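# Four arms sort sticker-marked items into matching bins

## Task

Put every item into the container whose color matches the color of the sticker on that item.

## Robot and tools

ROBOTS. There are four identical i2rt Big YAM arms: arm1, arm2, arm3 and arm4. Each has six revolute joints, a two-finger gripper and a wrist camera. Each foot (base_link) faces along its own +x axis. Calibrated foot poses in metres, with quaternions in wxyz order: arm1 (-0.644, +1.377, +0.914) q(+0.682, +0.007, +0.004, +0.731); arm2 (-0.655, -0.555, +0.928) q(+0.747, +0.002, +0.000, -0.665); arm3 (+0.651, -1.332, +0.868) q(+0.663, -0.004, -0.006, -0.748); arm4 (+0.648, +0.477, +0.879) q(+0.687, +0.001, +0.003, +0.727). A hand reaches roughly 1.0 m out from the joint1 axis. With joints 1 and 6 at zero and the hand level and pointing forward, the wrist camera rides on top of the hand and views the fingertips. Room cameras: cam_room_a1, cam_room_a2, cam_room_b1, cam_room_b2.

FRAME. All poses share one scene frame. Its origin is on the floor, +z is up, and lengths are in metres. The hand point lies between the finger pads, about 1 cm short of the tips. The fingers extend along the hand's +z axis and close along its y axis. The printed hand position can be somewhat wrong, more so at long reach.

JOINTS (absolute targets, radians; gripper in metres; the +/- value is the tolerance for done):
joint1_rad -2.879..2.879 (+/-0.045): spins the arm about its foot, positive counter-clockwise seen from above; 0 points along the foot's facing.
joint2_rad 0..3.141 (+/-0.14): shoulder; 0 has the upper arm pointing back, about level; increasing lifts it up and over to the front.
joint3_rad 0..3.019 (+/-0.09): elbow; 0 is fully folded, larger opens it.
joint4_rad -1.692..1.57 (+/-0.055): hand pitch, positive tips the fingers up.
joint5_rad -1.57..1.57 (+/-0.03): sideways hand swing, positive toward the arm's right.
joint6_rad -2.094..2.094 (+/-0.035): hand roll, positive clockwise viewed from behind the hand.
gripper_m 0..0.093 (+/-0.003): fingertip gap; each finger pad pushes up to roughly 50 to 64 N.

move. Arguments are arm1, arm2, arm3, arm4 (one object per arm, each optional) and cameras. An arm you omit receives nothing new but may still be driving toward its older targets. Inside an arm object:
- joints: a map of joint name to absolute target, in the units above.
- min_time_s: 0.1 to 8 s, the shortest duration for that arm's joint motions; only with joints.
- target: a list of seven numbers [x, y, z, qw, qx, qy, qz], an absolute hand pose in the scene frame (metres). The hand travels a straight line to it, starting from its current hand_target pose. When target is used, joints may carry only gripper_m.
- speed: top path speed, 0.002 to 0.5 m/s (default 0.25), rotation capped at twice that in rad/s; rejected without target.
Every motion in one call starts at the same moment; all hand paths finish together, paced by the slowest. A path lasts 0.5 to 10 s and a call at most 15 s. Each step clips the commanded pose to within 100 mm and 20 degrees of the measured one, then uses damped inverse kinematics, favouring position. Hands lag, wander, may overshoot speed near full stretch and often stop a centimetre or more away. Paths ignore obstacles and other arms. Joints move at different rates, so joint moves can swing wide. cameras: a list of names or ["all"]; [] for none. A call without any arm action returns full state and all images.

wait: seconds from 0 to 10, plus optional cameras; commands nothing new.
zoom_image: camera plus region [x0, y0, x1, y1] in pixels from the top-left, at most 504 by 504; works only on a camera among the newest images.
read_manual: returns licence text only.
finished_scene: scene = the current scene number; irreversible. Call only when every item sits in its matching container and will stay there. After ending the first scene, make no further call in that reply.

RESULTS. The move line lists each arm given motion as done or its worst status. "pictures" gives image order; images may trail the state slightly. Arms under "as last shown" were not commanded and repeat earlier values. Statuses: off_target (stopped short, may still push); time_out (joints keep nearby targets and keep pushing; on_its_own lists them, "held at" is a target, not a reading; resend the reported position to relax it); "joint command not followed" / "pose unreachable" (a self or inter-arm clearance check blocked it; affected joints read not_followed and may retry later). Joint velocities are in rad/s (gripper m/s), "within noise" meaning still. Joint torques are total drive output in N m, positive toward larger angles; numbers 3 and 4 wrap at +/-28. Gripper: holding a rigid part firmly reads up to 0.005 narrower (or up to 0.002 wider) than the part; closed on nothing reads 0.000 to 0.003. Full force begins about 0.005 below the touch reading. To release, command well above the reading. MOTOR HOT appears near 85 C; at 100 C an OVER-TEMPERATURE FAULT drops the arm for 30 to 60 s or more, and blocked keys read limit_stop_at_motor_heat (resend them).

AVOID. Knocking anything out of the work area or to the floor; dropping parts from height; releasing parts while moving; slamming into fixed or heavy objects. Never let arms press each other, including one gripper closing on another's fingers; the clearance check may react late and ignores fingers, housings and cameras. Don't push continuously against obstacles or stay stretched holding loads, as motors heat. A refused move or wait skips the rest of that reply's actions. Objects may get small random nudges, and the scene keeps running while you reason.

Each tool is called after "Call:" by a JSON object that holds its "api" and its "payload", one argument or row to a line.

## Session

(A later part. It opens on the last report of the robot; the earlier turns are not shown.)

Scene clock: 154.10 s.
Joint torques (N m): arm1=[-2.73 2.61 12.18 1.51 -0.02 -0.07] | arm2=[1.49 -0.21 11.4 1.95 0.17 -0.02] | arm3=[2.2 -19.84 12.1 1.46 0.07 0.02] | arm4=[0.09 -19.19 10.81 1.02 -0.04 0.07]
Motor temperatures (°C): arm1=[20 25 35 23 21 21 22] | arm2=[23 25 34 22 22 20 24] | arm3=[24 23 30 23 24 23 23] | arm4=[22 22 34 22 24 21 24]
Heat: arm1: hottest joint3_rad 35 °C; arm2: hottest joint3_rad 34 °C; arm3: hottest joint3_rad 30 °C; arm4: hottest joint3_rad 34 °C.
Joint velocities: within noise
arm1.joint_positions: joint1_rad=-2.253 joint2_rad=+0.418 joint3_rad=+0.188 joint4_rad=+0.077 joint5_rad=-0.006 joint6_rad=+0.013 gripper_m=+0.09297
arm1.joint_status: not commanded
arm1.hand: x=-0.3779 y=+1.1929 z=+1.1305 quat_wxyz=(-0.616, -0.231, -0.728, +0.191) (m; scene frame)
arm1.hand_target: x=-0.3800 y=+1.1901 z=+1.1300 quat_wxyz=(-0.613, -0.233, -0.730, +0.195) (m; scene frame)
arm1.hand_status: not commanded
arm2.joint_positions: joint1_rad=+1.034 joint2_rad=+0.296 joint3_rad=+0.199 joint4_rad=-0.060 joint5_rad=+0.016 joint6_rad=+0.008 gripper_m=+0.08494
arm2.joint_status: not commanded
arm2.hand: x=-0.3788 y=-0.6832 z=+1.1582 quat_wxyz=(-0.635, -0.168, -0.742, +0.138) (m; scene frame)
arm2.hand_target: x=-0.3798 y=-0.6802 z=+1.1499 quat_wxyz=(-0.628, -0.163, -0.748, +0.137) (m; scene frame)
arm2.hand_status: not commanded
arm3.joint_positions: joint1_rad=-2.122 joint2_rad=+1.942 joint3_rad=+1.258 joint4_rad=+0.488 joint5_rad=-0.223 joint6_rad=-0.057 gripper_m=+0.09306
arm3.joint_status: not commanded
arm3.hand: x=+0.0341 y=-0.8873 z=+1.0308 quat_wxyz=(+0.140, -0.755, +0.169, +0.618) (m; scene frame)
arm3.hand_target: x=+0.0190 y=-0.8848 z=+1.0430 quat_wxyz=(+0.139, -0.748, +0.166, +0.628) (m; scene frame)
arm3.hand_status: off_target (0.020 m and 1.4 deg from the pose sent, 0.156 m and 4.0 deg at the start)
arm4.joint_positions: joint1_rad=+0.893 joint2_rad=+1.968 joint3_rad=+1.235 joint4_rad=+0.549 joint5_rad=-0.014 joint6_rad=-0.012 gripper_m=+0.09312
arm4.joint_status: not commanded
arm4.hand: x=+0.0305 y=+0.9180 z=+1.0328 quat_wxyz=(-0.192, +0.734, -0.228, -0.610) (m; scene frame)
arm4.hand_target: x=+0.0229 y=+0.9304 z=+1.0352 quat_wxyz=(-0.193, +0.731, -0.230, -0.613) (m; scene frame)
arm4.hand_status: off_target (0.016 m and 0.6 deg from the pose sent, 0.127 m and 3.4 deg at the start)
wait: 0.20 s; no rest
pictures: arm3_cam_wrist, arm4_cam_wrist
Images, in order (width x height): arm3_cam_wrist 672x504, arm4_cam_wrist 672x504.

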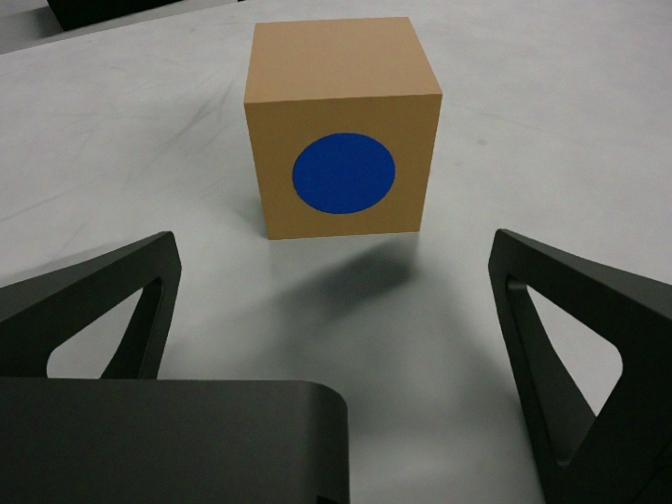

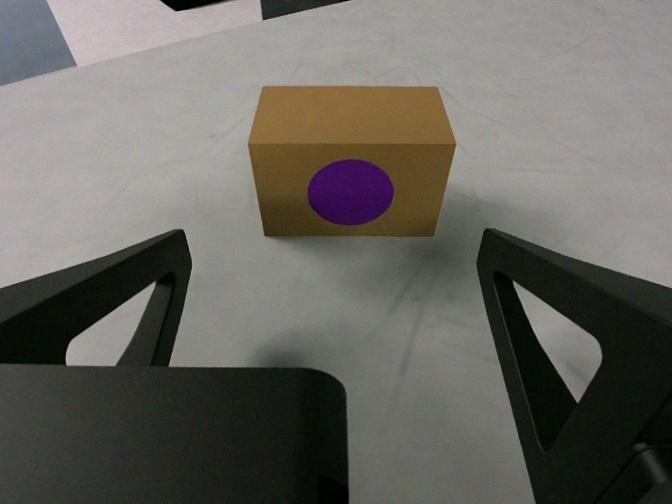

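Call:
{"api": "move", "payload": {
  "arm3": {"target": [-0.0285, -0.859, 1.038, 0.1391, -0.7479, 0.1658, 0.6276], "speed": 0.12},
  "arm4": {"target": [-0.026, 0.9735, 1.02, 0.1933, -0.7306, 0.2303, 0.6130], "speed": 0.12}
}}

Call:
{"api": "wait", "payload": {
  "seconds": 0.2,
  "cameras": ["arm3_cam_wrist", "arm4_cam_wrist"]
}}

Scene clock: 161.37 s.
Joint torques (N m): arm1=[-3.08 2.73 12.41 1.4 -0.02 -0.08] | arm2=[1.55 -0.15 11.38 2 0.17 -0.02] | arm3=[2.67 -21.07 12.57 1.37 0.03 0.03] | arm4=[0.79 -21.83 11.25 0.96 -0.05 0.09]
Motor temperatures (°C): arm1=[20 25 35 23 21 21 22] | arm2=[23 25 34 22 22 20 24] | arm3=[24 23 30 23 24 23 23] | arm4=[22 22 35 22 24 21 24]
Heat: arm1: hottest joint3_rad 35 °C; arm2: hottest joint3_rad 34 °C; arm3: hottest joint3_rad 30 °C; arm4: hottest joint3_rad 35 °C.
move: arm3 off_target; arm4 off_target
Joint velocities: within noise
arm1, arm2: as last shown
arm3.joint_positions: joint1_rad=-2.113 joint2_rad=+2.050 joint3_rad=+1.444 joint4_rad=+0.421 joint5_rad=-0.209 joint6_rad=-0.056 gripper_m=+0.09306
arm3.joint_status: not commanded
arm3.hand: x=-0.0104 y=-0.8584 z=+1.0331 quat_wxyz=(+0.143, -0.751, +0.169, +0.621) (m; scene frame)
arm3.hand_target: x=-0.0275 y=-0.8600 z=+1.0381 quat_wxyz=(+0.139, -0.748, +0.166, +0.628) (m; scene frame)
arm3.hand_status: off_target (0.019 m and 1.0 deg from the pose sent, 0.069 m and 1.4 deg at the start)
arm4.joint_positions: joint1_rad=+0.883 joint2_rad=+2.114 joint3_rad=+1.461 joint4_rad=+0.478 joint5_rad=-0.023 joint6_rad=-0.014 gripper_m=+0.09312
arm4.joint_status: not commanded
arm4.hand: x=-0.0182 y=+0.9610 z=+1.0246 quat_wxyz=(-0.194, +0.731, -0.227, -0.613) (m; scene frame)
arm4.hand_target: x=-0.0250 y=+0.9728 z=+1.0200 quat_wxyz=(-0.193, +0.731, -0.230, -0.613) (m; scene frame)
arm4.hand_status: off_target (0.015 m and 0.3 deg from the pose sent, 0.080 m and 0.6 deg at the start)
pictures: none

Scene clock: 161.57 s.
Joint torques (N m): arm1=[-2.26 2.78 12.1 1.43 -0.05 -0.06] | arm2=[1.55 -0.21 11.37 1.98 0.16 -0.01] | arm3=[2.55 -21.13 12.56 1.36 0.03 0.02] | arm4=[0.21 -21.13 11.25 0.92 -0.05 0.05]
Motor temperatures (°C): arm1=[20 25 35 23 21 21 22] | arm2=[23 25 34 22 22 20 24] | arm3=[24 23 30 23 24 23 23] | arm4=[22 22 35 22 24 21 24]
Heat: arm1: hottest joint3_rad 35 °C; arm2: hottest joint3_rad 34 °C; arm3: hottest joint3_rad 30 °C; arm4: hottest joint3_rad 35 °C.
Joint velocities: within noise
arm1.joint_positions: joint1_rad=-2.253 joint2_rad=+0.418 joint3_rad=+0.188 joint4_rad=+0.077 joint5_rad=-0.006 joint6_rad=+0.013 gripper_m=+0.09297
arm1.joint_status: not commanded
arm1.hand: x=-0.3779 y=+1.1929 z=+1.1305 quat_wxyz=(-0.616, -0.231, -0.728, +0.191) (m; scene frame)
arm1.hand_target: x=-0.3800 y=+1.1901 z=+1.1300 quat_wxyz=(-0.613, -0.233, -0.730, +0.195) (m; scene frame)
arm1.hand_status: not commanded
arm2.joint_positions: joint1_rad=+1.034 joint2_rad=+0.296 joint3_rad=+0.199 joint4_rad=-0.060 joint5_rad=+0.016 joint6_rad=+0.008 gripper_m=+0.08494
arm2.joint_status: not commanded
arm2.hand: x=-0.3788 y=-0.6832 z=+1.1582 quat_wxyz=(-0.635, -0.168, -0.742, +0.138) (m; scene frame)
arm2.hand_target: x=-0.3798 y=-0.6802 z=+1.1499 quat_wxyz=(-0.628, -0.163, -0.748, +0.137) (m; scene frame)
arm2.hand_status: not commanded
arm3.joint_positions: joint1_rad=-2.113 joint2_rad=+2.050 joint3_rad=+1.444 joint4_rad=+0.421 joint5_rad=-0.209 joint6_rad=-0.056 gripper_m=+0.09306
arm3.joint_status: not commanded
arm3.hand: x=-0.0104 y=-0.8584 z=+1.0331 quat_wxyz=(+0.143, -0.751, +0.169, +0.621) (m; scene frame)
arm3.hand_target: x=-0.0275 y=-0.8600 z=+1.0381 quat_wxyz=(+0.139, -0.748, +0.166, +0.628) (m; scene frame)
arm3.hand_status: off_target (0.019 m and 1.0 deg from the pose sent, 0.069 m and 1.4 deg at the start)
arm4.joint_positions: joint1_rad=+0.883 joint2_rad=+2.114 joint3_rad=+1.461 joint4_rad=+0.478 joint5_rad=-0.023 joint6_rad=-0.014 gripper_m=+0.09312
arm4.joint_status: not commanded
arm4.hand: x=-0.0182 y=+0.9610 z=+1.0246 quat_wxyz=(-0.194, +0.731, -0.227, -0.613) (m; scene frame)
arm4.hand_target: x=-0.0250 y=+0.9728 z=+1.0200 quat_wxyz=(-0.193, +0.731, -0.230, -0.613) (m; scene frame)
arm4.hand_status: off_target (0.015 m and 0.3 deg from the pose sent, 0.080 m and 0.6 deg at the start)
wait: 0.20 s; no rest
pictures: arm3_cam_wrist, arm4_cam_wrist
Images, in order (width x height): arm3_cam_wrist 672x504, arm4_cam_wrist 672x504.

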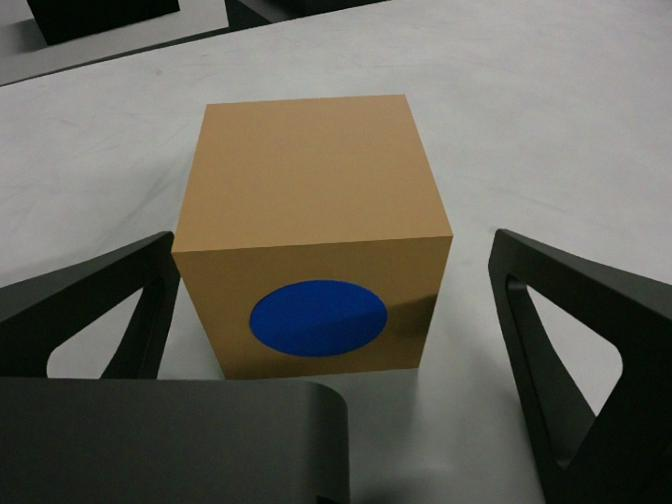

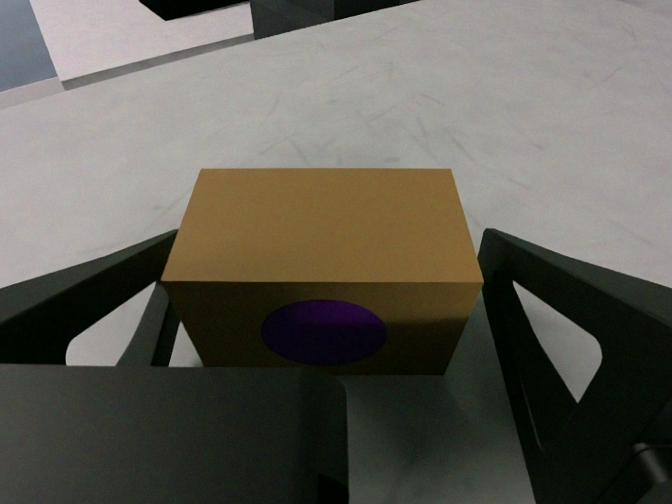

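Call:
{"api": "move", "payload": {
  "arm3": {"joints": {"gripper_m": 0.035}},
  "arm4": {"joints": {"gripper_m": 0.045}}
}}

Call:
{"api": "move", "payload": {
  "arm3": {"target": [0.005, -0.875, 1.09, 0.1391, -0.7479, 0.1658, 0.6276], "speed": 0.15},
  "arm4": {"target": [-0.0, 0.95, 1.08, 0.1933, -0.7306, 0.2303, 0.6130], "speed": 0.15},
  "cameras": ["arm3_cam_wrist", "arm4_cam_wrist"]
}}

Scene clock: 165.93 s.
Joint torques (N m): arm1=[-3.14 2.49 12.26 1.43 -0.02 -0.03] | arm2=[1.38 -0.26 11.37 1.98 0.17 -0.03] | arm3=[2.49 -21.07 12.59 1.43 -0.04 0.04] | arm4=[0.26 -21.42 11.29 0.96 -0.03 0.05]
Motor temperatures (°C): arm1=[20 25 35 23 21 21 22] | arm2=[23 25 34 22 22 20 23] | arm3=[24 24 30 23 24 23 23] | arm4=[22 23 35 22 24 21 24]
Heat: arm1: hottest joint3_rad 35 °C; arm2: hottest joint3_rad 34 °C; arm3: hottest joint3_rad 30 °C; arm4: hottest joint3_rad 35 °C.
move: arm3 off_target; arm4 off_target
Joint velocities: within noise
arm1, arm2: as last shown
arm3.joint_positions: joint1_rad=-2.112 joint2_rad=+2.050 joint3_rad=+1.444 joint4_rad=+0.420 joint5_rad=-0.207 joint6_rad=-0.056 gripper_m=+0.05325
arm3.joint_status: gripper_m off_target (ended at +0.05329, target +0.03500)
arm3.hand: x=-0.0106 y=-0.8586 z=+1.0329 quat_wxyz=(+0.144, -0.752, +0.170, +0.621) (m; scene frame)
arm3.hand_target: x=-0.0275 y=-0.8600 z=+1.0381 quat_wxyz=(+0.139, -0.748, +0.166, +0.628) (m; scene frame)
arm3.hand_status: not commanded
arm4.joint_positions: joint1_rad=+0.882 joint2_rad=+2.114 joint3_rad=+1.461 joint4_rad=+0.477 joint5_rad=-0.023 joint6_rad=-0.014 gripper_m=+0.06948
arm4.joint_status: gripper_m off_target (ended at +0.06950, target +0.04500)
arm4.hand: x=-0.0179 y=+0.9614 z=+1.0245 quat_wxyz=(-0.194, +0.731, -0.227, -0.613) (m; scene frame)
arm4.hand_target: x=-0.0250 y=+0.9728 z=+1.0200 quat_wxyz=(-0.193, +0.731, -0.230, -0.613) (m; scene frame)
arm4.hand_status: not commanded
pictures: none

Scene clock: 167.17 s.
Joint torques (N m): arm1=[-2.55 3.08 12.15 1.55 -0.09 -0.07] | arm2=[1.55 -0.21 11.4 1.99 0.16 -0.01] | arm3=[1.73 -22.71 8.69 1.7 -0.12 0] | arm4=[0.73 -23.88 8.57 1.13 0.17 0.09]
Motor temperatures (°C): arm1=[20 25 35 23 21 21 22] | arm2=[23 25 34 22 22 20 23] | arm3=[24 24 30 23 24 23 23] | arm4=[22 23 35 22 24 21 25]
Heat: arm1: hottest joint3_rad 35 °C; arm2: hottest joint3_rad 34 °C; arm3: hottest joint3_rad 30 °C; arm4: hottest joint3_rad 35 °C.
move: arm3 done; arm4 done
Joint velocities: within noise
arm1, arm2: as last shown
arm3.joint_positions: joint1_rad=-2.112 joint2_rad=+1.932 joint3_rad=+1.405 joint4_rad=+0.355 joint5_rad=-0.215 joint6_rad=-0.056 gripper_m=+0.05332
arm3.joint_status: not commanded
arm3.hand: x=+0.0051 y=-0.8720 z=+1.0875 quat_wxyz=(+0.143, -0.748, +0.165, +0.627) (m; scene frame)
arm3.hand_target: x=+0.0049 y=-0.8750 z=+1.0900 quat_wxyz=(+0.139, -0.748, +0.166, +0.628) (m; scene frame)
arm3.hand_status: done (0.004 m and 0.4 deg from the pose sent, 0.061 m and 1.1 deg at the start)
arm4.joint_positions: joint1_rad=+0.882 joint2_rad=+1.994 joint3_rad=+1.412 joint4_rad=+0.405 joint5_rad=-0.023 joint6_rad=-0.014 gripper_m=+0.06948
arm4.joint_status: not commanded
arm4.hand: x=-0.0009 y=+0.9493 z=+1.0746 quat_wxyz=(-0.193, +0.732, -0.228, -0.613) (m; scene frame)
arm4.hand_target: x=+0.0000 y=+0.9500 z=+1.0799 quat_wxyz=(-0.193, +0.731, -0.230, -0.613) (m; scene frame)
arm4.hand_status: done (0.006 m and 0.3 deg from the pose sent, 0.059 m and 0.3 deg at the start)
pictures: arm3_cam_wrist, arm4_cam_wrist
Images, in order (width x height): arm3_cam_wrist 672x504, arm4_cam_wrist 672x504.

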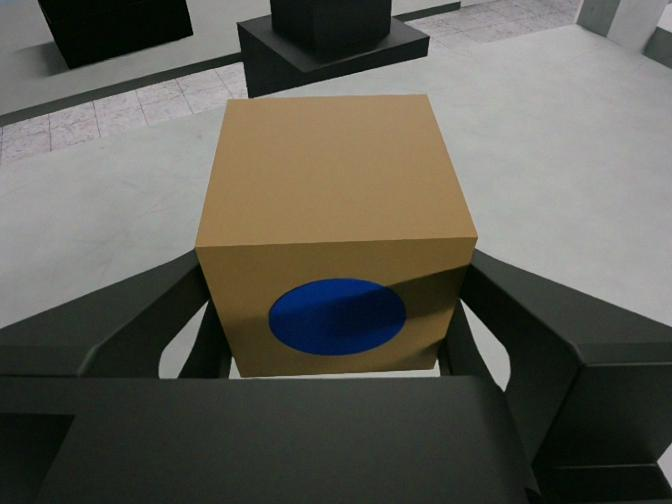

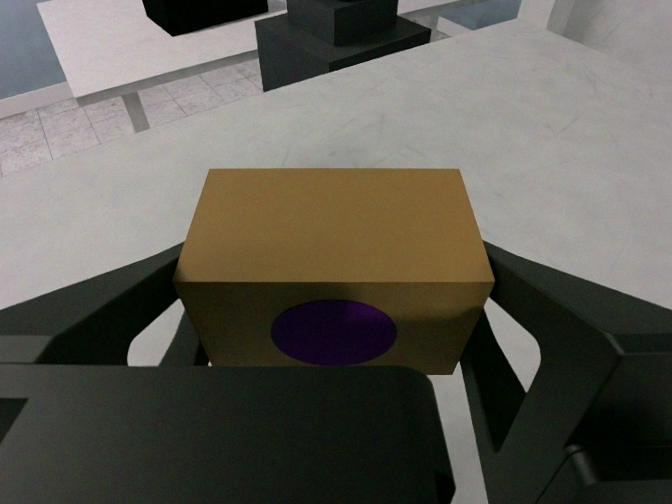

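Call:
{"api": "move", "payload": {
  "arm3": {"target": [0.38, -1.10, 1.20, 0.2045, -0.7262, 0.2437, 0.6094], "speed": 0.3},
  "arm4": {"target": [0.36, 0.69, 1.20, 0.1933, -0.7306, 0.2303, 0.6130], "speed": 0.3}
}}

Call:
{"api": "move", "payload": {
  "arm3": {"joints": {"joint2_rad": 0.65, "joint3_rad": 1.4, "joint4_rad": -1.45, "joint5_rad": 0, "joint6_rad": 0}, "min_time_s": 2},
  "arm4": {"joints": {"joint2_rad": 0.65, "joint3_rad": 1.4, "joint4_rad": -1.45, "joint5_rad": 0, "joint6_rad": 0}, "min_time_s": 2}
}}

Call:
{"api": "move", "payload": {
  "arm3": {"joints": {"joint1_rad": 0.0}, "min_time_s": 2.3},
  "arm4": {"joints": {"joint1_rad": -1.183, "joint2_rad": 1.25, "joint3_rad": 1.6, "joint4_rad": -1.6}, "min_time_s": 3.5}
}}

Call:
{"api": "move", "payload": {
  "arm3": {"joints": {"joint1_rad": 1.103, "joint2_rad": 1.25, "joint3_rad": 1.6, "joint4_rad": -1.6}, "min_time_s": 2.3}
}}

Call:
{"api": "wait", "payload": {
  "seconds": 0.2,
  "cameras": ["arm3_cam_wrist", "arm4_cam_wrist"]
}}

Scene clock: 185.27 s.
Joint torques (N m): arm1=[-2.61 2.26 12.21 1.28 -0.03 -0.05] | arm2=[1.61 -0.15 11.37 2.02 0.17 -0.02] | arm3=[0.21 -0.32 10.1 1.76 -0.11 0] | arm4=[0.38 0.03 10.13 0.99 -0.02 0.07]
Motor temperatures (°C): arm1=[20 24 35 23 21 21 22] | arm2=[23 25 34 22 22 20 23] | arm3=[24 24 29 23 24 23 24] | arm4=[22 24 33 22 24 21 25]
Heat: arm1: hottest joint3_rad 35 °C; arm2: hottest joint3_rad 34 °C; arm3: hottest joint3_rad 29 °C; arm4: hottest joint3_rad 33 °C.
move: arm3 done; arm4 done
Joint velocities: within noise
arm1, arm2: as last shown
arm3.joint_positions: joint1_rad=-2.177 joint2_rad=+0.517 joint3_rad=+0.520 joint4_rad=-0.161 joint5_rad=-0.088 joint6_rad=-0.032 gripper_m=+0.05332
arm3.joint_status: not commanded
arm3.hand: x=+0.3774 y=-1.1037 z=+1.2033 quat_wxyz=(+0.204, -0.726, +0.236, +0.613) (m; scene frame)
arm3.hand_target: x=+0.3800 y=-1.1000 z=+1.1999 quat_wxyz=(+0.204, -0.726, +0.244, +0.609) (m; scene frame)
arm3.hand_status: done (0.006 m and 1.0 deg from the pose sent, 0.453 m and 11.9 deg at the start)
arm4.joint_positions: joint1_rad=+0.876 joint2_rad=+0.536 joint3_rad=+0.485 joint4_rad=-0.113 joint5_rad=-0.030 joint6_rad=-0.014 gripper_m=+0.06948
arm4.joint_status: not commanded
arm4.hand: x=+0.3598 y=+0.6874 z=+1.2021 quat_wxyz=(-0.195, +0.727, -0.226, -0.618) (m; scene frame)
arm4.hand_target: x=+0.3601 y=+0.6900 z=+1.2001 quat_wxyz=(-0.193, +0.730, -0.230, -0.613) (m; scene frame)
arm4.hand_status: done (0.003 m and 0.8 deg from the pose sent, 0.462 m and 0.3 deg at the start)
pictures: none

Scene clock: 187.77 s.
Joint torques (N m): arm1=[-2.84 2.9 12.22 1.33 -0.04 -0.07] | arm2=[1.44 -0.26 11.34 1.99 0.17 -0.01] | arm3=[0.32 1.14 11.86 1.26 0.11 0.02] | arm4=[0.56 1.85 10.33 0.72 0.24 0.18]
Motor temperatures (°C): arm1=[20 24 35 23 21 21 22] | arm2=[23 25 34 22 22 20 23] | arm3=[24 24 30 23 24 23 24] | arm4=[22 24 34 22 24 21 25]
Heat: arm1: hottest joint3_rad 35 °C; arm2: hottest joint3_rad 34 °C; arm3: hottest joint3_rad 30 °C; arm4: hottest joint3_rad 34 °C.
move: arm3 done; arm4 done
Joint velocities: within noise
arm1, arm2: as last shown
arm3.joint_positions: joint1_rad=-2.177 joint2_rad=+0.644 joint3_rad=+1.356 joint4_rad=-1.445 joint5_rad=-0.003 joint6_rad=-0.008 gripper_m=+0.05332
arm3.joint_status: all done
arm3.hand: x=+0.4763 y=-1.1698 z=+1.3609 quat_wxyz=(+0.139, -0.857, +0.324, +0.377) (m; scene frame)
arm3.hand_target: x=+0.4807 y=-1.1686 z=+1.3796 quat_wxyz=(+0.147, -0.846, +0.331, +0.390) (m; scene frame)
arm3.hand_status: not commanded
arm4.joint_positions: joint1_rad=+0.876 joint2_rad=+0.640 joint3_rad=+1.360 joint4_rad=-1.439 joint5_rad=-0.004 joint6_rad=-0.014 gripper_m=+0.06948
arm4.joint_status: all done
arm4.hand: x=+0.4635 y=+0.6174 z=+1.3791 quat_wxyz=(-0.129, +0.866, -0.280, -0.393) (m; scene frame)
arm4.hand_target: x=+0.4664 y=+0.6185 z=+1.3937 quat_wxyz=(-0.132, +0.859, -0.289, -0.401) (m; scene frame)
arm4.hand_status: not commanded
pictures: none

Scene clock: 191.63 s.
Joint torques (N m): arm1=[-2.55 2.61 12.22 1.59 -0.08 -0.05] | arm2=[1.49 -0.26 11.36 2 0.16 -0.01] | arm3=[2.08 1.73 11.77 1.35 0.03 0.01] | arm4=[0.85 -9 12.44 0.05 0.13 0.18]
Motor temperatures (°C): arm1=[20 24 35 23 21 21 22] | arm2=[23 25 34 22 22 20 23] | arm3=[24 24 30 23 24 23 24] | arm4=[22 24 34 22 24 21 26]
Heat: arm1: hottest joint3_rad 35 °C; arm2: hottest joint3_rad 34 °C; arm3: hottest joint3_rad 30 °C; arm4: hottest joint3_rad 34 °C.
move: arm3 done; arm4 done
Joint velocities: within noise
arm1, arm2: as last shown
arm3.joint_positions: joint1_rad=-0.011 joint2_rad=+0.644 joint3_rad=+1.356 joint4_rad=-1.445 joint5_rad=+0.000 joint6_rad=-0.007 gripper_m=+0.05334
arm3.joint_status: all done
arm3.hand: x=+0.6194 y=-1.5558 z=+1.3663 quat_wxyz=(-0.272, -0.683, -0.602, +0.310) (m; scene frame)
arm3.hand_target: x=+0.6222 y=-1.5533 z=+1.3850 quat_wxyz=(-0.285, -0.677, -0.599, +0.320) (m; scene frame)
arm3.hand_status: not commanded
arm4.joint_positions: joint1_rad=-1.189 joint2_rad=+1.241 joint3_rad=+1.545 joint4_rad=-1.589 joint5_rad=-0.001 joint6_rad=-0.012 gripper_m=+0.06948
arm4.joint_status: all done
arm4.hand: x=+1.0097 y=+0.6472 z=+1.2640 quat_wxyz=(-0.136, +0.222, -0.965, -0.030) (m; scene frame)
arm4.hand_target: x=+1.0146 y=+0.6519 z=+1.2838 quat_wxyz=(-0.153, +0.218, -0.963, -0.034) (m; scene frame)
arm4.hand_status: not commanded
pictures: none

Scene clock: 194.47 s.
Joint torques (N m): arm1=[-3.14 2.49 12.14 1.4 -0.04 -0.02] | arm2=[1.61 -0.15 11.38 2 0.15 -0.02] | arm3=[1.38 -10.11 13.86 0.27 0.07 0.03] | arm4=[1.49 -9.17 12.52 0.01 0.13 0.15]
Motor temperatures (°C): arm1=[20 24 35 23 21 21 22] | arm2=[23 25 34 22 22 20 23] | arm3=[24 24 30 23 24 23 24] | arm4=[22 24 35 22 24 21 26]
Heat: arm1: hottest joint3_rad 35 °C; arm2: hottest joint3_rad 34 °C; arm3: hottest joint3_rad 30 °C; arm4: hottest joint3_rad 35 °C.
move: arm3 done
Joint velocities: within noise
arm1, arm2, arm4: as last shown
arm3.joint_positions: joint1_rad=+1.100 joint2_rad=+1.252 joint3_rad=+1.542 joint4_rad=-1.593 joint5_rad=-0.001 joint6_rad=-0.007 gripper_m=+0.05334
arm3.joint_status: all done
arm3.hand: x=+0.9815 y=-1.5493 z=+1.2525 quat_wxyz=(-0.130, -0.285, -0.949, +0.045) (m; scene frame)
arm3.hand_target: x=+0.9861 y=-1.5506 z=+1.2778 quat_wxyz=(-0.155, -0.285, -0.944, +0.053) (m; scene frame)
arm3.hand_status: not commanded
pictures: none

Scene clock: 194.67 s.
Joint torques (N m): arm1=[-2.78 3.02 12.14 1.29 -0.07 -0.03] | arm2=[1.49 -0.21 11.41 1.98 0.16 -0.02] | arm3=[1.38 -9.88 13.9 0.32 0.07 0.01] | arm4=[1.26 -9.35 12.48 -0.01 0.13 0.16]
Motor temperatures (°C): arm1=[20 24 35 23 21 21 22] | arm2=[23 25 34 22 22 20 23] | arm3=[24 24 30 23 24 23 24] | arm4=[22 24 35 22 24 21 26]
Heat: arm1: hottest joint3_rad 35 °C; arm2: hottest joint3_rad 34 °C; arm3: hottest joint3_rad 30 °C; arm4: hottest joint3_rad 35 °C.
Joint velocities: within noise
arm1.joint_positions: joint1_rad=-2.253 joint2_rad=+0.418 joint3_rad=+0.188 joint4_rad=+0.077 joint5_rad=-0.006 joint6_rad=+0.013 gripper_m=+0.09297
arm1.joint_status: not commanded
arm1.hand: x=-0.3779 y=+1.1929 z=+1.1305 quat_wxyz=(-0.616, -0.231, -0.728, +0.191) (m; scene frame)
arm1.hand_target: x=-0.3800 y=+1.1901 z=+1.1300 quat_wxyz=(-0.613, -0.233, -0.730, +0.195) (m; scene frame)
arm1.hand_status: not commanded
arm2.joint_positions: joint1_rad=+1.034 joint2_rad=+0.296 joint3_rad=+0.199 joint4_rad=-0.060 joint5_rad=+0.016 joint6_rad=+0.008 gripper_m=+0.08494
arm2.joint_status: not commanded
arm2.hand: x=-0.3788 y=-0.6832 z=+1.1582 quat_wxyz=(-0.635, -0.168, -0.742, +0.138) (m; scene frame)
arm2.hand_target: x=-0.3798 y=-0.6802 z=+1.1499 quat_wxyz=(-0.628, -0.163, -0.748, +0.137) (m; scene frame)
arm2.hand_status: not commanded
arm3.joint_positions: joint1_rad=+1.100 joint2_rad=+1.252 joint3_rad=+1.542 joint4_rad=-1.593 joint5_rad=-0.001 joint6_rad=-0.007 gripper_m=+0.05334
arm3.joint_status: all done
arm3.hand: x=+0.9815 y=-1.5493 z=+1.2525 quat_wxyz=(-0.130, -0.285, -0.949, +0.045) (m; scene frame)
arm3.hand_target: x=+0.9861 y=-1.5506 z=+1.2778 quat_wxyz=(-0.155, -0.285, -0.944, +0.053) (m; scene frame)
arm3.hand_status: not commanded
arm4.joint_positions: joint1_rad=-1.189 joint2_rad=+1.241 joint3_rad=+1.545 joint4_rad=-1.589 joint5_rad=-0.001 joint6_rad=-0.012 gripper_m=+0.06948
arm4.joint_status: not commanded
arm4.hand: x=+1.0097 y=+0.6472 z=+1.2640 quat_wxyz=(-0.136, +0.222, -0.965, -0.030) (m; scene frame)
arm4.hand_target: x=+1.0146 y=+0.6519 z=+1.2838 quat_wxyz=(-0.153, +0.218, -0.963, -0.034) (m; scene frame)
arm4.hand_status: not commanded
wait: 0.20 s; no rest
pictures: arm3_cam_wrist, arm4_cam_wrist
Images, in order (width x height): arm3_cam_wrist 672x504, arm4_cam_wrist 672x504.

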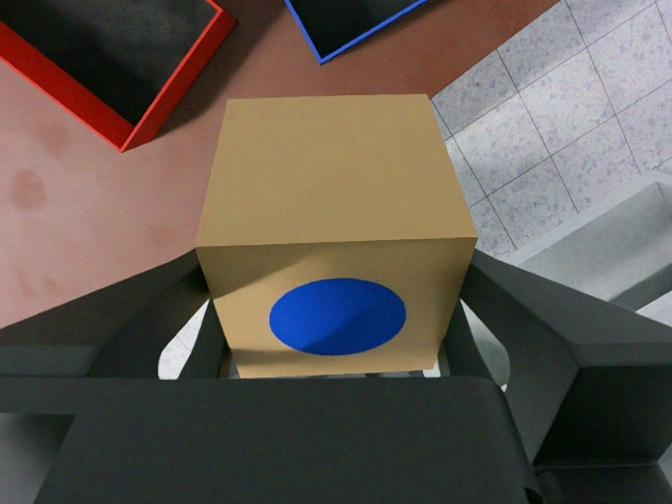

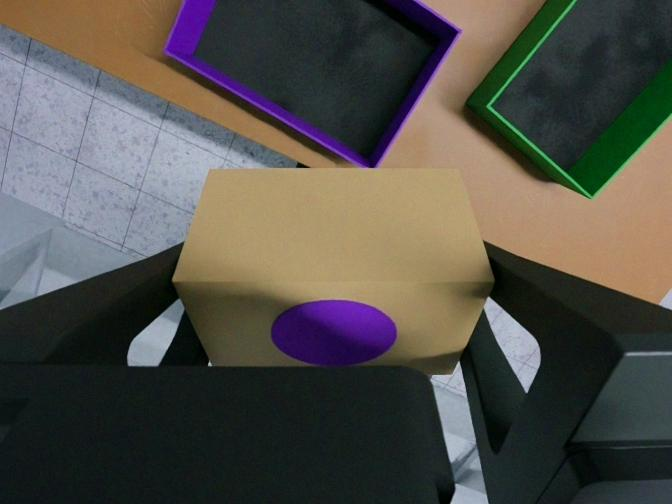

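Call:
{"api": "move", "payload": {
  "arm3": {"target": [1.132, -1.685, 0.90, 0, 0.0698, 0.9976, 0], "speed": 0.3},
  "arm4": {"target": [1.078, 0.699, 0.87, 0, 0, 1, 0], "speed": 0.3}
}}

Call:
{"api": "wait", "payload": {
  "seconds": 0.2,
  "cameras": ["arm3_cam_wrist", "arm4_cam_wrist", "cam_room_a1", "cam_room_a2"]
}}

Scene clock: 211.20 s.
Joint torques (N m): arm1=[-2.43 2.96 12.36 1.62 -0.07 -0.08] | arm2=[1.61 -0.32 11.38 1.95 0.17 -0.01] | arm3=[-0.03 -22.48 11.59 -0.16 0.05 -0.12] | arm4=[1.14 -18.02 7.64 0.39 0.02 0.2]
Motor temperatures (°C): arm1=[20 24 35 23 21 21 22] | arm2=[23 25 34 22 22 20 23] | arm3=[24 24 32 23 24 23 24] | arm4=[22 23 38 22 24 21 26]
Heat: arm1: hottest joint3_rad 35 °C; arm2: hottest joint3_rad 34 °C; arm3: hottest joint3_rad 32 °C; arm4: hottest joint3_rad 38 °C.
move: arm3 off_target; arm4 off_target
Joint velocities: within noise
arm1, arm2: as last shown
arm3.joint_positions: joint1_rad=+1.071 joint2_rad=+2.046 joint3_rad=+1.549 joint4_rad=-1.141 joint5_rad=-0.011 joint6_rad=-0.489 gripper_m=+0.05334
arm3.joint_status: not commanded
arm3.hand: x=+1.1190 y=-1.6645 z=+0.8790 quat_wxyz=(+0.025, -0.066, -0.997, -0.016) (m; scene frame)
arm3.hand_target: x=+1.1309 y=-1.6844 z=+0.9004 quat_wxyz=(+0.000, -0.070, -0.998, +0.000) (m; scene frame)
arm3.hand_status: off_target (0.032 m and 3.4 deg from the pose sent, 0.407 m and 29.9 deg at the start)
arm4.joint_positions: joint1_rad=-1.159 joint2_rad=+1.832 joint3_rad=+1.136 joint4_rad=-0.904 joint5_rad=+0.002 joint6_rad=+0.462 gripper_m=+0.06948
arm4.joint_status: not commanded
arm4.hand: x=+1.0686 y=+0.6892 z=+0.8625 quat_wxyz=(+0.015, +0.003, -1.000, +0.009) (m; scene frame)
arm4.hand_target: x=+1.0778 y=+0.6989 z=+0.8702 quat_wxyz=(+0.000, +0.000, -1.000, +0.000) (m; scene frame)
arm4.hand_status: off_target (0.016 m and 2.0 deg from the pose sent, 0.403 m and 30.4 deg at the start)
pictures: none

Scene clock: 211.40 s.
Joint torques (N m): arm1=[-2.32 2.96 12.25 1.44 -0.07 -0.05] | arm2=[1.55 -0.15 11.37 1.99 0.16 -0.01] | arm3=[-0.15 -22.48 11.62 -0.1 0.03 -0.12] | arm4=[1.2 -17.9 7.73 0.31 0.01 0.19]
Motor temperatures (°C): arm1=[20 24 35 23 21 21 22] | arm2=[23 25 34 22 22 20 23] | arm3=[24 24 32 23 24 23 24] | arm4=[22 23 38 22 24 21 26]
Heat: arm1: hottest joint3_rad 35 °C; arm2: hottest joint3_rad 34 °C; arm3: hottest joint3_rad 32 °C; arm4: hottest joint3_rad 38 °C.
Joint velocities: within noise
arm1.joint_positions: joint1_rad=-2.253 joint2_rad=+0.418 joint3_rad=+0.188 joint4_rad=+0.077 joint5_rad=-0.006 joint6_rad=+0.013 gripper_m=+0.09297
arm1.joint_status: not commanded
arm1.hand: x=-0.3779 y=+1.1929 z=+1.1305 quat_wxyz=(-0.616, -0.231, -0.728, +0.191) (m; scene frame)
arm1.hand_target: x=-0.3800 y=+1.1901 z=+1.1300 quat_wxyz=(-0.613, -0.233, -0.730, +0.195) (m; scene frame)
arm1.hand_status: not commanded
arm2.joint_positions: joint1_rad=+1.034 joint2_rad=+0.296 joint3_rad=+0.199 joint4_rad=-0.060 joint5_rad=+0.016 joint6_rad=+0.008 gripper_m=+0.08494
arm2.joint_status: not commanded
arm2.hand: x=-0.3788 y=-0.6832 z=+1.1582 quat_wxyz=(-0.635, -0.168, -0.742, +0.138) (m; scene frame)
arm2.hand_target: x=-0.3798 y=-0.6802 z=+1.1499 quat_wxyz=(-0.628, -0.163, -0.748, +0.137) (m; scene frame)
arm2.hand_status: not commanded
arm3.joint_positions: joint1_rad=+1.071 joint2_rad=+2.046 joint3_rad=+1.549 joint4_rad=-1.141 joint5_rad=-0.011 joint6_rad=-0.489 gripper_m=+0.05334
arm3.joint_status: not commanded
arm3.hand: x=+1.1190 y=-1.6645 z=+0.8790 quat_wxyz=(+0.025, -0.066, -0.997, -0.016) (m; scene frame)
arm3.hand_target: x=+1.1309 y=-1.6844 z=+0.9004 quat_wxyz=(+0.000, -0.070, -0.998, +0.000) (m; scene frame)
arm3.hand_status: off_target (0.032 m and 3.4 deg from the pose sent, 0.407 m and 29.9 deg at the start)
arm4.joint_positions: joint1_rad=-1.159 joint2_rad=+1.832 joint3_rad=+1.136 joint4_rad=-0.904 joint5_rad=+0.002 joint6_rad=+0.462 gripper_m=+0.06948
arm4.joint_status: not commanded
arm4.hand: x=+1.0686 y=+0.6892 z=+0.8625 quat_wxyz=(+0.015, +0.003, -1.000, +0.009) (m; scene frame)
arm4.hand_target: x=+1.0778 y=+0.6989 z=+0.8702 quat_wxyz=(+0.000, +0.000, -1.000, +0.000) (m; scene frame)
arm4.hand_status: off_target (0.016 m and 2.0 deg from the pose sent, 0.403 m and 30.4 deg at the start)
wait: 0.20 s; no rest
pictures: arm3_cam_wrist, arm4_cam_wrist, cam_room_a1, cam_room_a2
Images, in order (width x height): arm3_cam_wrist 672x504, arm4_cam_wrist 672x504, cam_room_a1 672x504, cam_room_a2 672x504.

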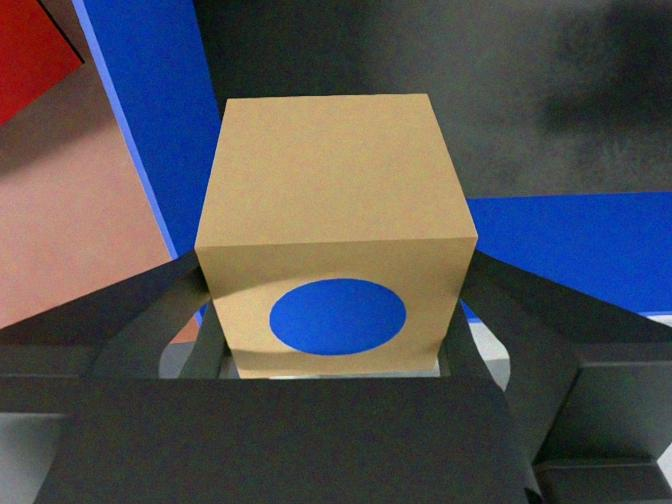

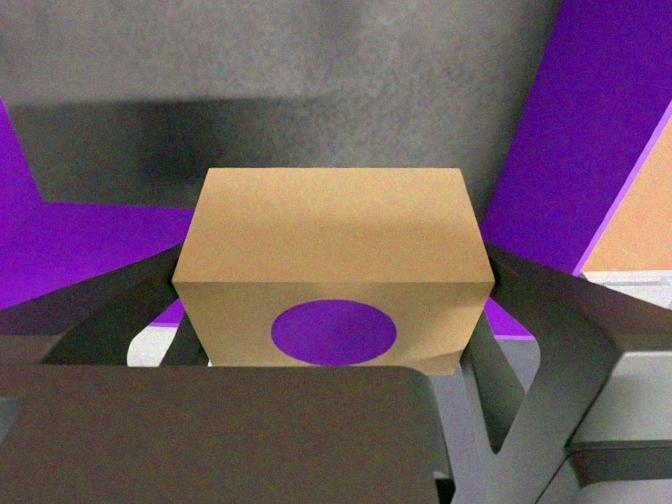

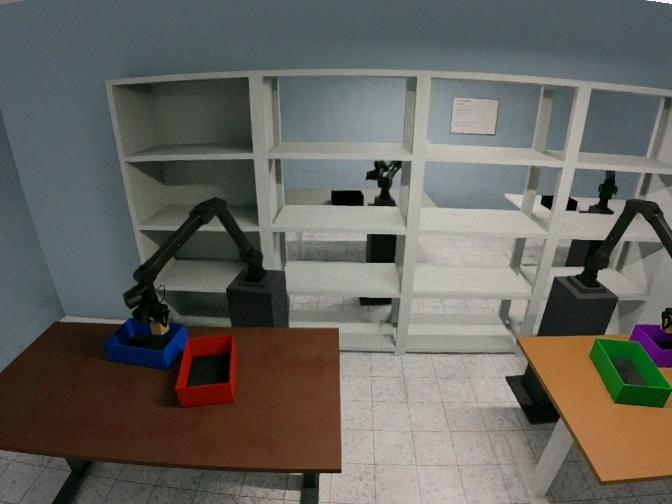

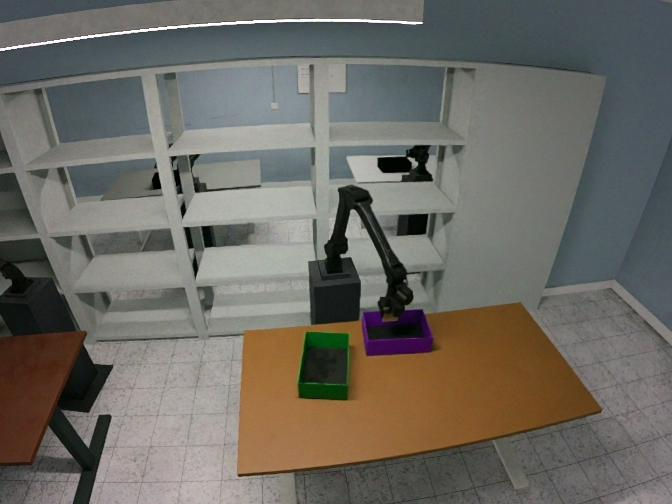

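Call:
{"api": "move", "payload": {
  "arm3": {"target": [1.125, -1.735, 0.895, 0, 0.0698, 0.9976, 0], "speed": 0.2},
  "arm4": {"target": [1.078, 0.701, 0.765, 0, 0, 1, 0], "speed": 0.15}
}}

Call:
{"api": "wait", "payload": {
  "seconds": 0.2,
  "cameras": ["arm3_cam_wrist", "arm4_cam_wrist"]
}}

Scene clock: 223.90 s.
Joint torques (N m): arm1=[-2.84 2.78 12.15 1.39 -0.05 -0.03] | arm2=[1.55 -0.32 11.34 1.98 0.17 -0.01] | arm3=[0.44 -21.25 12.23 -0.49 0.05 -0.12] | arm4=[0.91 -17.85 5.23 0.34 0.01 0.19]
Motor temperatures (°C): arm1=[20 24 35 23 21 21 22] | arm2=[23 25 34 22 22 20 23] | arm3=[24 26 33 23 24 23 24] | arm4=[22 24 36 22 24 21 26]
Heat: arm1: hottest joint3_rad 35 °C; arm2: hottest joint3_rad 34 °C; arm3: hottest joint3_rad 33 °C; arm4: hottest joint3_rad 36 °C.
move: arm3 off_target; arm4 done
Joint velocities: within noise
arm1, arm2: as last shown
arm3.joint_positions: joint1_rad=+0.994 joint2_rad=+2.095 joint3_rad=+1.646 joint4_rad=-1.163 joint5_rad=-0.011 joint6_rad=-0.560 gripper_m=+0.05334
arm3.joint_status: not commanded
arm3.hand: x=+1.1149 y=-1.7181 z=+0.8842 quat_wxyz=(+0.012, -0.069, -0.998, -0.010) (m; scene frame)
arm3.hand_target: x=+1.1242 y=-1.7345 z=+0.8954 quat_wxyz=(+0.000, -0.070, -0.998, +0.000) (m; scene frame)
arm3.hand_status: off_target (0.022 m and 1.8 deg from the pose sent, 0.072 m and 3.4 deg at the start)
arm4.joint_positions: joint1_rad=-1.155 joint2_rad=+2.021 joint3_rad=+1.113 joint4_rad=-0.662 joint5_rad=+0.002 joint6_rad=+0.467 gripper_m=+0.06948
arm4.joint_status: not commanded
arm4.hand: x=+1.0776 y=+0.6959 z=+0.7691 quat_wxyz=(+0.002, +0.003, -1.000, +0.003) (m; scene frame)
arm4.hand_target: x=+1.0778 y=+0.7010 z=+0.7650 quat_wxyz=(+0.000, +0.000, -1.000, +0.000) (m; scene frame)
arm4.hand_status: done (0.007 m and 0.5 deg from the pose sent, 0.099 m and 2.1 deg at the start)
pictures: none

Scene clock: 224.10 s.
Joint torques (N m): arm1=[-2.37 2.73 12.14 1.46 -0.03 -0.03] | arm2=[1.49 -0.21 11.36 1.98 0.16 -0.02] | arm3=[0.44 -21.77 12.29 -0.49 0.04 -0.13] | arm4=[1.32 -17.9 5.34 0.27 0.02 0.15]
Motor temperatures (°C): arm1=[20 24 35 23 21 21 22] | arm2=[23 25 34 22 22 20 23] | arm3=[24 26 33 23 24 23 24] | arm4=[22 24 36 22 24 21 26]
Heat: arm1: hottest joint3_rad 35 °C; arm2: hottest joint3_rad 34 °C; arm3: hottest joint3_rad 33 °C; arm4: hottest joint3_rad 36 °C.
Joint velocities: within noise
arm1.joint_positions: joint1_rad=-2.253 joint2_rad=+0.418 joint3_rad=+0.188 joint4_rad=+0.077 joint5_rad=-0.006 joint6_rad=+0.013 gripper_m=+0.09297
arm1.joint_status: not commanded
arm1.hand: x=-0.3779 y=+1.1929 z=+1.1305 quat_wxyz=(-0.616, -0.231, -0.728, +0.191) (m; scene frame)
arm1.hand_target: x=-0.3800 y=+1.1901 z=+1.1300 quat_wxyz=(-0.613, -0.233, -0.730, +0.195) (m; scene frame)
arm1.hand_status: not commanded
arm2.joint_positions: joint1_rad=+1.034 joint2_rad=+0.296 joint3_rad=+0.199 joint4_rad=-0.060 joint5_rad=+0.016 joint6_rad=+0.008 gripper_m=+0.08494
arm2.joint_status: not commanded
arm2.hand: x=-0.3788 y=-0.6832 z=+1.1582 quat_wxyz=(-0.635, -0.168, -0.742, +0.138) (m; scene frame)
arm2.hand_target: x=-0.3798 y=-0.6802 z=+1.1499 quat_wxyz=(-0.628, -0.163, -0.748, +0.137) (m; scene frame)
arm2.hand_status: not commanded
arm3.joint_positions: joint1_rad=+0.994 joint2_rad=+2.095 joint3_rad=+1.646 joint4_rad=-1.163 joint5_rad=-0.011 joint6_rad=-0.560 gripper_m=+0.05334
arm3.joint_status: not commanded
arm3.hand: x=+1.1149 y=-1.7181 z=+0.8842 quat_wxyz=(+0.012, -0.069, -0.998, -0.010) (m; scene frame)
arm3.hand_target: x=+1.1242 y=-1.7345 z=+0.8954 quat_wxyz=(+0.000, -0.070, -0.998, +0.000) (m; scene frame)
arm3.hand_status: off_target (0.022 m and 1.8 deg from the pose sent, 0.072 m and 3.4 deg at the start)
arm4.joint_positions: joint1_rad=-1.155 joint2_rad=+2.021 joint3_rad=+1.113 joint4_rad=-0.662 joint5_rad=+0.002 joint6_rad=+0.467 gripper_m=+0.06948
arm4.joint_status: not commanded
arm4.hand: x=+1.0776 y=+0.6959 z=+0.7691 quat_wxyz=(+0.002, +0.003, -1.000, +0.003) (m; scene frame)
arm4.hand_target: x=+1.0778 y=+0.7010 z=+0.7650 quat_wxyz=(+0.000, +0.000, -1.000, +0.000) (m; scene frame)
arm4.hand_status: done (0.007 m and 0.5 deg from the pose sent, 0.099 m and 2.1 deg at the start)
wait: 0.20 s; no rest
pictures: arm3_cam_wrist, arm4_cam_wrist
Images, in order (width x height): arm3_cam_wrist 672x504, arm4_cam_wrist 672x504.

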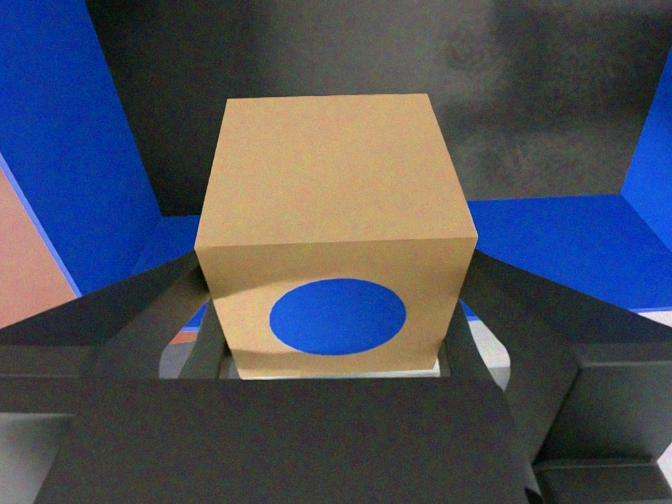

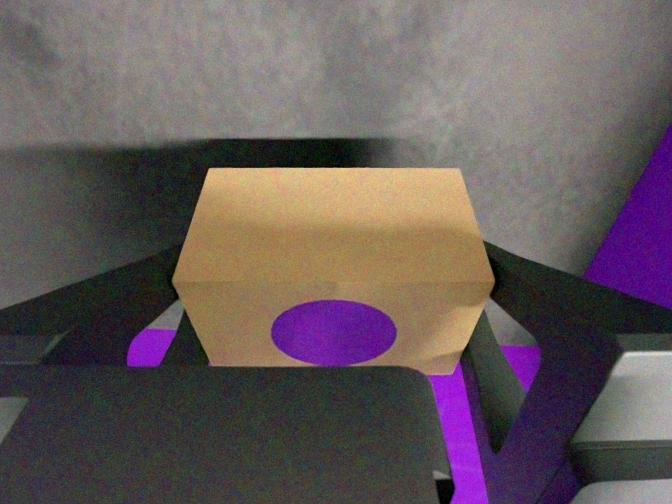

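Call:
{"api": "move", "payload": {
  "arm4": {"target":[1.078,0.701,0.742,0,0,1,0],"speed":0.06},
  "arm3": {"target":[1.125,-1.735,0.80,0,0.0698,0.9976,0],"speed":0.15}
}}

Scene clock: 240.07 s.
Joint torques (N m): arm1=[-2.61 2.78 12.29 1.39 -0.11 -0.03] | arm2=[1.55 -0.26 11.36 1.99 0.17 -0.01] | arm3=[0.32 -23.18 7.35 0.34 0.03 -0.12] | arm4=[1.14 -17.26 5.19 0.51 0.01 0.21]
Motor temperatures (°C): arm1=[20 24 35 23 21 21 22] | arm2=[23 25 34 22 22 20 23] | arm3=[24 26 33 23 24 23 24] | arm4=[22 24 34 22 24 21 26]
Heat: arm1: hottest joint3_rad 35 °C; arm2: hottest joint3_rad 34 °C; arm3: hottest joint3_rad 33 °C; arm4: hottest joint3_rad 34 °C.
move: arm3 done; arm4 done
Joint velocities: within noise
arm1, arm2: as last shown
arm3.joint_positions: joint1_rad=+0.994 joint2_rad=+2.227 joint3_rad=+1.637 joint4_rad=-0.996 joint5_rad=-0.011 joint6_rad=-0.560 gripper_m=+0.05334
arm3.joint_status: not commanded
arm3.hand: x=+1.1272 y=-1.7295 z=+0.8019 quat_wxyz=(+0.002, -0.068, -0.998, -0.002) (m; scene frame)
arm3.hand_target: x=+1.1249 y=-1.7350 z=+0.8000 quat_wxyz=(+0.000, -0.070, -0.998, +0.000) (m; scene frame)
arm3.hand_status: done (0.006 m and 0.4 deg from the pose sent, 0.086 m and 1.8 deg at the start)
arm4.joint_positions: joint1_rad=-1.155 joint2_rad=+2.060 joint3_rad=+1.113 joint4_rad=-0.613 joint5_rad=+0.002 joint6_rad=+0.467 gripper_m=+0.06948
arm4.joint_status: not commanded
arm4.hand: x=+1.0798 y=+0.6970 z=+0.7511 quat_wxyz=(-0.003, +0.003, -1.000, +0.000) (m; scene frame)
arm4.hand_target: x=+1.0778 y=+0.7009 z=+0.7422 quat_wxyz=(+0.000, +0.000, -1.000, +0.000) (m; scene frame)
arm4.hand_status: done (0.010 m and 0.5 deg from the pose sent, 0.028 m and 0.5 deg at the start)
pictures: none

Call:
{"api": "move", "payload": {
  "arm4": {"target":[1.078,0.701,0.725,0,0,1,0],"speed":0.05},
  "arm3": {"target":[1.125,-1.735,0.772,0,0.0698,0.9976,0],"speed":0.08}
}}

Call:
{"api": "move", "payload": {
  "arm3": {"target":[1.125,-1.735,0.760,0,0.0698,0.9976,0],"speed":0.05},
  "cameras": ["arm3_cam_wrist","arm4_cam_wrist"]
}}

Scene clock: 244.63 s.
Joint torques (N m): arm1=[-2.49 2.61 12.11 1.26 -0.07 -0.06] | arm2=[1.61 -0.15 11.38 1.98 0.16 -0.02] | arm3=[0.44 -22.83 6.95 0.38 0.02 -0.11] | arm4=[1.38 -15.56 5.19 0.64 0.1 0.18]
Motor temperatures (°C): arm1=[20 24 36 23 21 21 22] | arm2=[23 24 34 22 22 20 23] | arm3=[24 26 32 23 24 23 25] | arm4=[22 24 33 22 24 21 26]
Heat: arm1: hottest joint3_rad 36 °C; arm2: hottest joint3_rad 34 °C; arm3: hottest joint3_rad 32 °C; arm4: hottest joint3_rad 33 °C.
move: arm3 done; arm4 off_target
Joint velocities: within noise
arm1, arm2: as last shown
arm3.joint_positions: joint1_rad=+0.994 joint2_rad=+2.262 joint3_rad=+1.632 joint4_rad=-0.947 joint5_rad=-0.011 joint6_rad=-0.560 gripper_m=+0.05334
arm3.joint_status: not commanded
arm3.hand: x=+1.1293 y=-1.7315 z=+0.7796 quat_wxyz=(-0.002, -0.068, -0.998, +0.001) (m; scene frame)
arm3.hand_target: x=+1.1249 y=-1.7350 z=+0.7721 quat_wxyz=(+0.000, -0.070, -0.998, +0.000) (m; scene frame)
arm3.hand_status: done (0.009 m and 0.3 deg from the pose sent, 0.031 m and 0.4 deg at the start)
arm4.joint_positions: joint1_rad=-1.155 joint2_rad=+2.082 joint3_rad=+1.113 joint4_rad=-0.586 joint5_rad=+0.001 joint6_rad=+0.467 gripper_m=+0.06948
arm4.joint_status: not commanded
arm4.hand: x=+1.0804 y=+0.6976 z=+0.7410 quat_wxyz=(-0.004, +0.003, -1.000, -0.001) (m; scene frame)
arm4.hand_target: x=+1.0775 y=+0.7007 z=+0.7255 quat_wxyz=(+0.000, +0.000, -1.000, +0.000) (m; scene frame)
arm4.hand_status: off_target (0.016 m and 0.6 deg from the pose sent, 0.027 m and 0.4 deg at the start)
pictures: none

Scene clock: 245.60 s.
Joint torques (N m): arm1=[-2.55 3.02 11.96 1.55 -0.02 -0.1] | arm2=[1.55 -0.26 11.4 1.99 0.16 -0.01] | arm3=[0.56 -21.95 6.76 0.39 0 -0.11] | arm4=[1.26 -15.74 5.15 0.76 0.06 0.16]
Motor temperatures (°C): arm1=[20 24 36 23 21 21 22] | arm2=[23 24 34 22 22 20 23] | arm3=[24 26 32 23 24 23 25] | arm4=[22 24 33 22 24 21 26]
Heat: arm1: hottest joint3_rad 36 °C; arm2: hottest joint3_rad 34 °C; arm3: hottest joint3_rad 32 °C; arm4: hottest joint3_rad 33 °C.
move: arm3 off_target
Joint velocities: within noise
arm1, arm2, arm4: as last shown
arm3.joint_positions: joint1_rad=+0.994 joint2_rad=+2.273 joint3_rad=+1.632 joint4_rad=-0.926 joint5_rad=-0.010 joint6_rad=-0.560 gripper_m=+0.05334
arm3.joint_status: not commanded
arm3.hand: x=+1.1313 y=-1.7335 z=+0.7732 quat_wxyz=(-0.006, -0.069, -0.998, +0.004) (m; scene frame)
arm3.hand_target: x=+1.1249 y=-1.7348 z=+0.7603 quat_wxyz=(+0.000, -0.070, -0.998, +0.000) (m; scene frame)
arm3.hand_status: off_target (0.015 m and 0.8 deg from the pose sent, 0.020 m and 0.3 deg at the start)
pictures: arm3_cam_wrist, arm4_cam_wrist
Images, in order (width x height): arm3_cam_wrist 672x504, arm4_cam_wrist 672x504.

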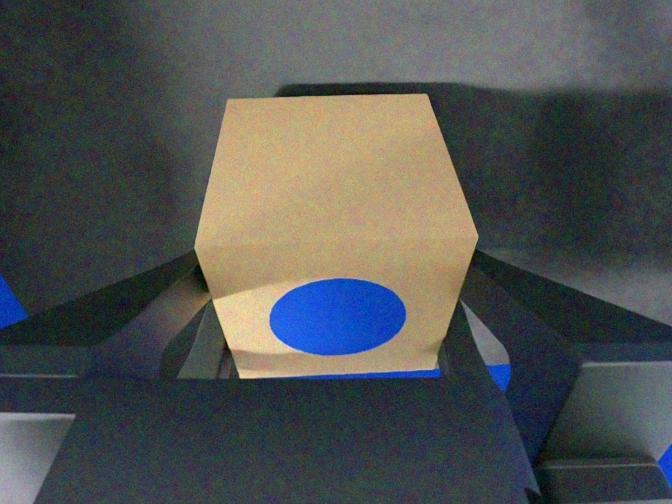

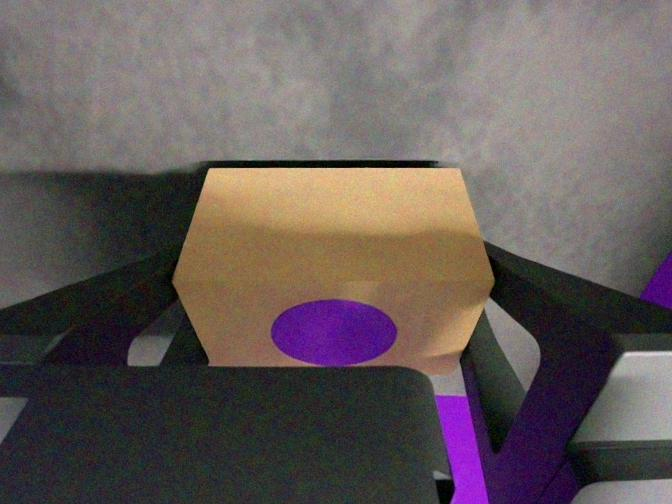

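Call:
{"api": "move", "payload": {
  "arm3": {"target":[1.125,-1.735,0.752,0,0.0698,0.9976,0],"speed":0.05},
  "arm4": {"joints":{"gripper_m":0.088}}
}}

Scene clock: 248.40 s.
Joint torques (N m): arm1=[-3.25 3.19 12.12 1.42 -0.05 -0.07] | arm2=[1.55 -0.26 11.37 1.99 0.16 -0.01] | arm3=[0.44 -21.01 6.6 0.75 0 -0.11] | arm4=[1.38 -16.97 5.07 0.49 0.06 0.17]
Motor temperatures (°C): arm1=[20 24 36 23 21 21 22] | arm2=[23 24 34 22 22 20 23] | arm3=[24 26 32 23 24 23 25] | arm4=[22 24 33 22 24 21 26]
Heat: arm1: hottest joint3_rad 36 °C; arm2: hottest joint3_rad 34 °C; arm3: hottest joint3_rad 32 °C; arm4: hottest joint3_rad 33 °C.
move: arm3 off_target; arm4 done
Joint velocities: within noise
arm1, arm2: as last shown
arm3.joint_positions: joint1_rad=+0.994 joint2_rad=+2.273 joint3_rad=+1.632 joint4_rad=-0.920 joint5_rad=-0.010 joint6_rad=-0.560 gripper_m=+0.05334
arm3.joint_status: not commanded
arm3.hand: x=+1.1324 y=-1.7344 z=+0.7730 quat_wxyz=(-0.008, -0.069, -0.998, +0.006) (m; scene frame)
arm3.hand_target: x=+1.1246 y=-1.7346 z=+0.7525 quat_wxyz=(+0.000, -0.070, -0.998, +0.000) (m; scene frame)
arm3.hand_status: off_target (0.022 m and 1.1 deg from the pose sent, 0.022 m and 0.8 deg at the start)
arm4.joint_positions: joint1_rad=-1.155 joint2_rad=+2.093 joint3_rad=+1.113 joint4_rad=-0.579 joint5_rad=+0.001 joint6_rad=+0.467 gripper_m=+0.08792
arm4.joint_status: all done
arm4.hand: x=+1.0794 y=+0.6971 z=+0.7359 quat_wxyz=(-0.003, +0.003, -1.000, -0.001) (m; scene frame)
arm4.hand_target: x=+1.0776 y=+0.7006 z=+0.7255 quat_wxyz=(+0.000, +0.000, -1.000, +0.000) (m; scene frame)
arm4.hand_status: not commanded
pictures: none


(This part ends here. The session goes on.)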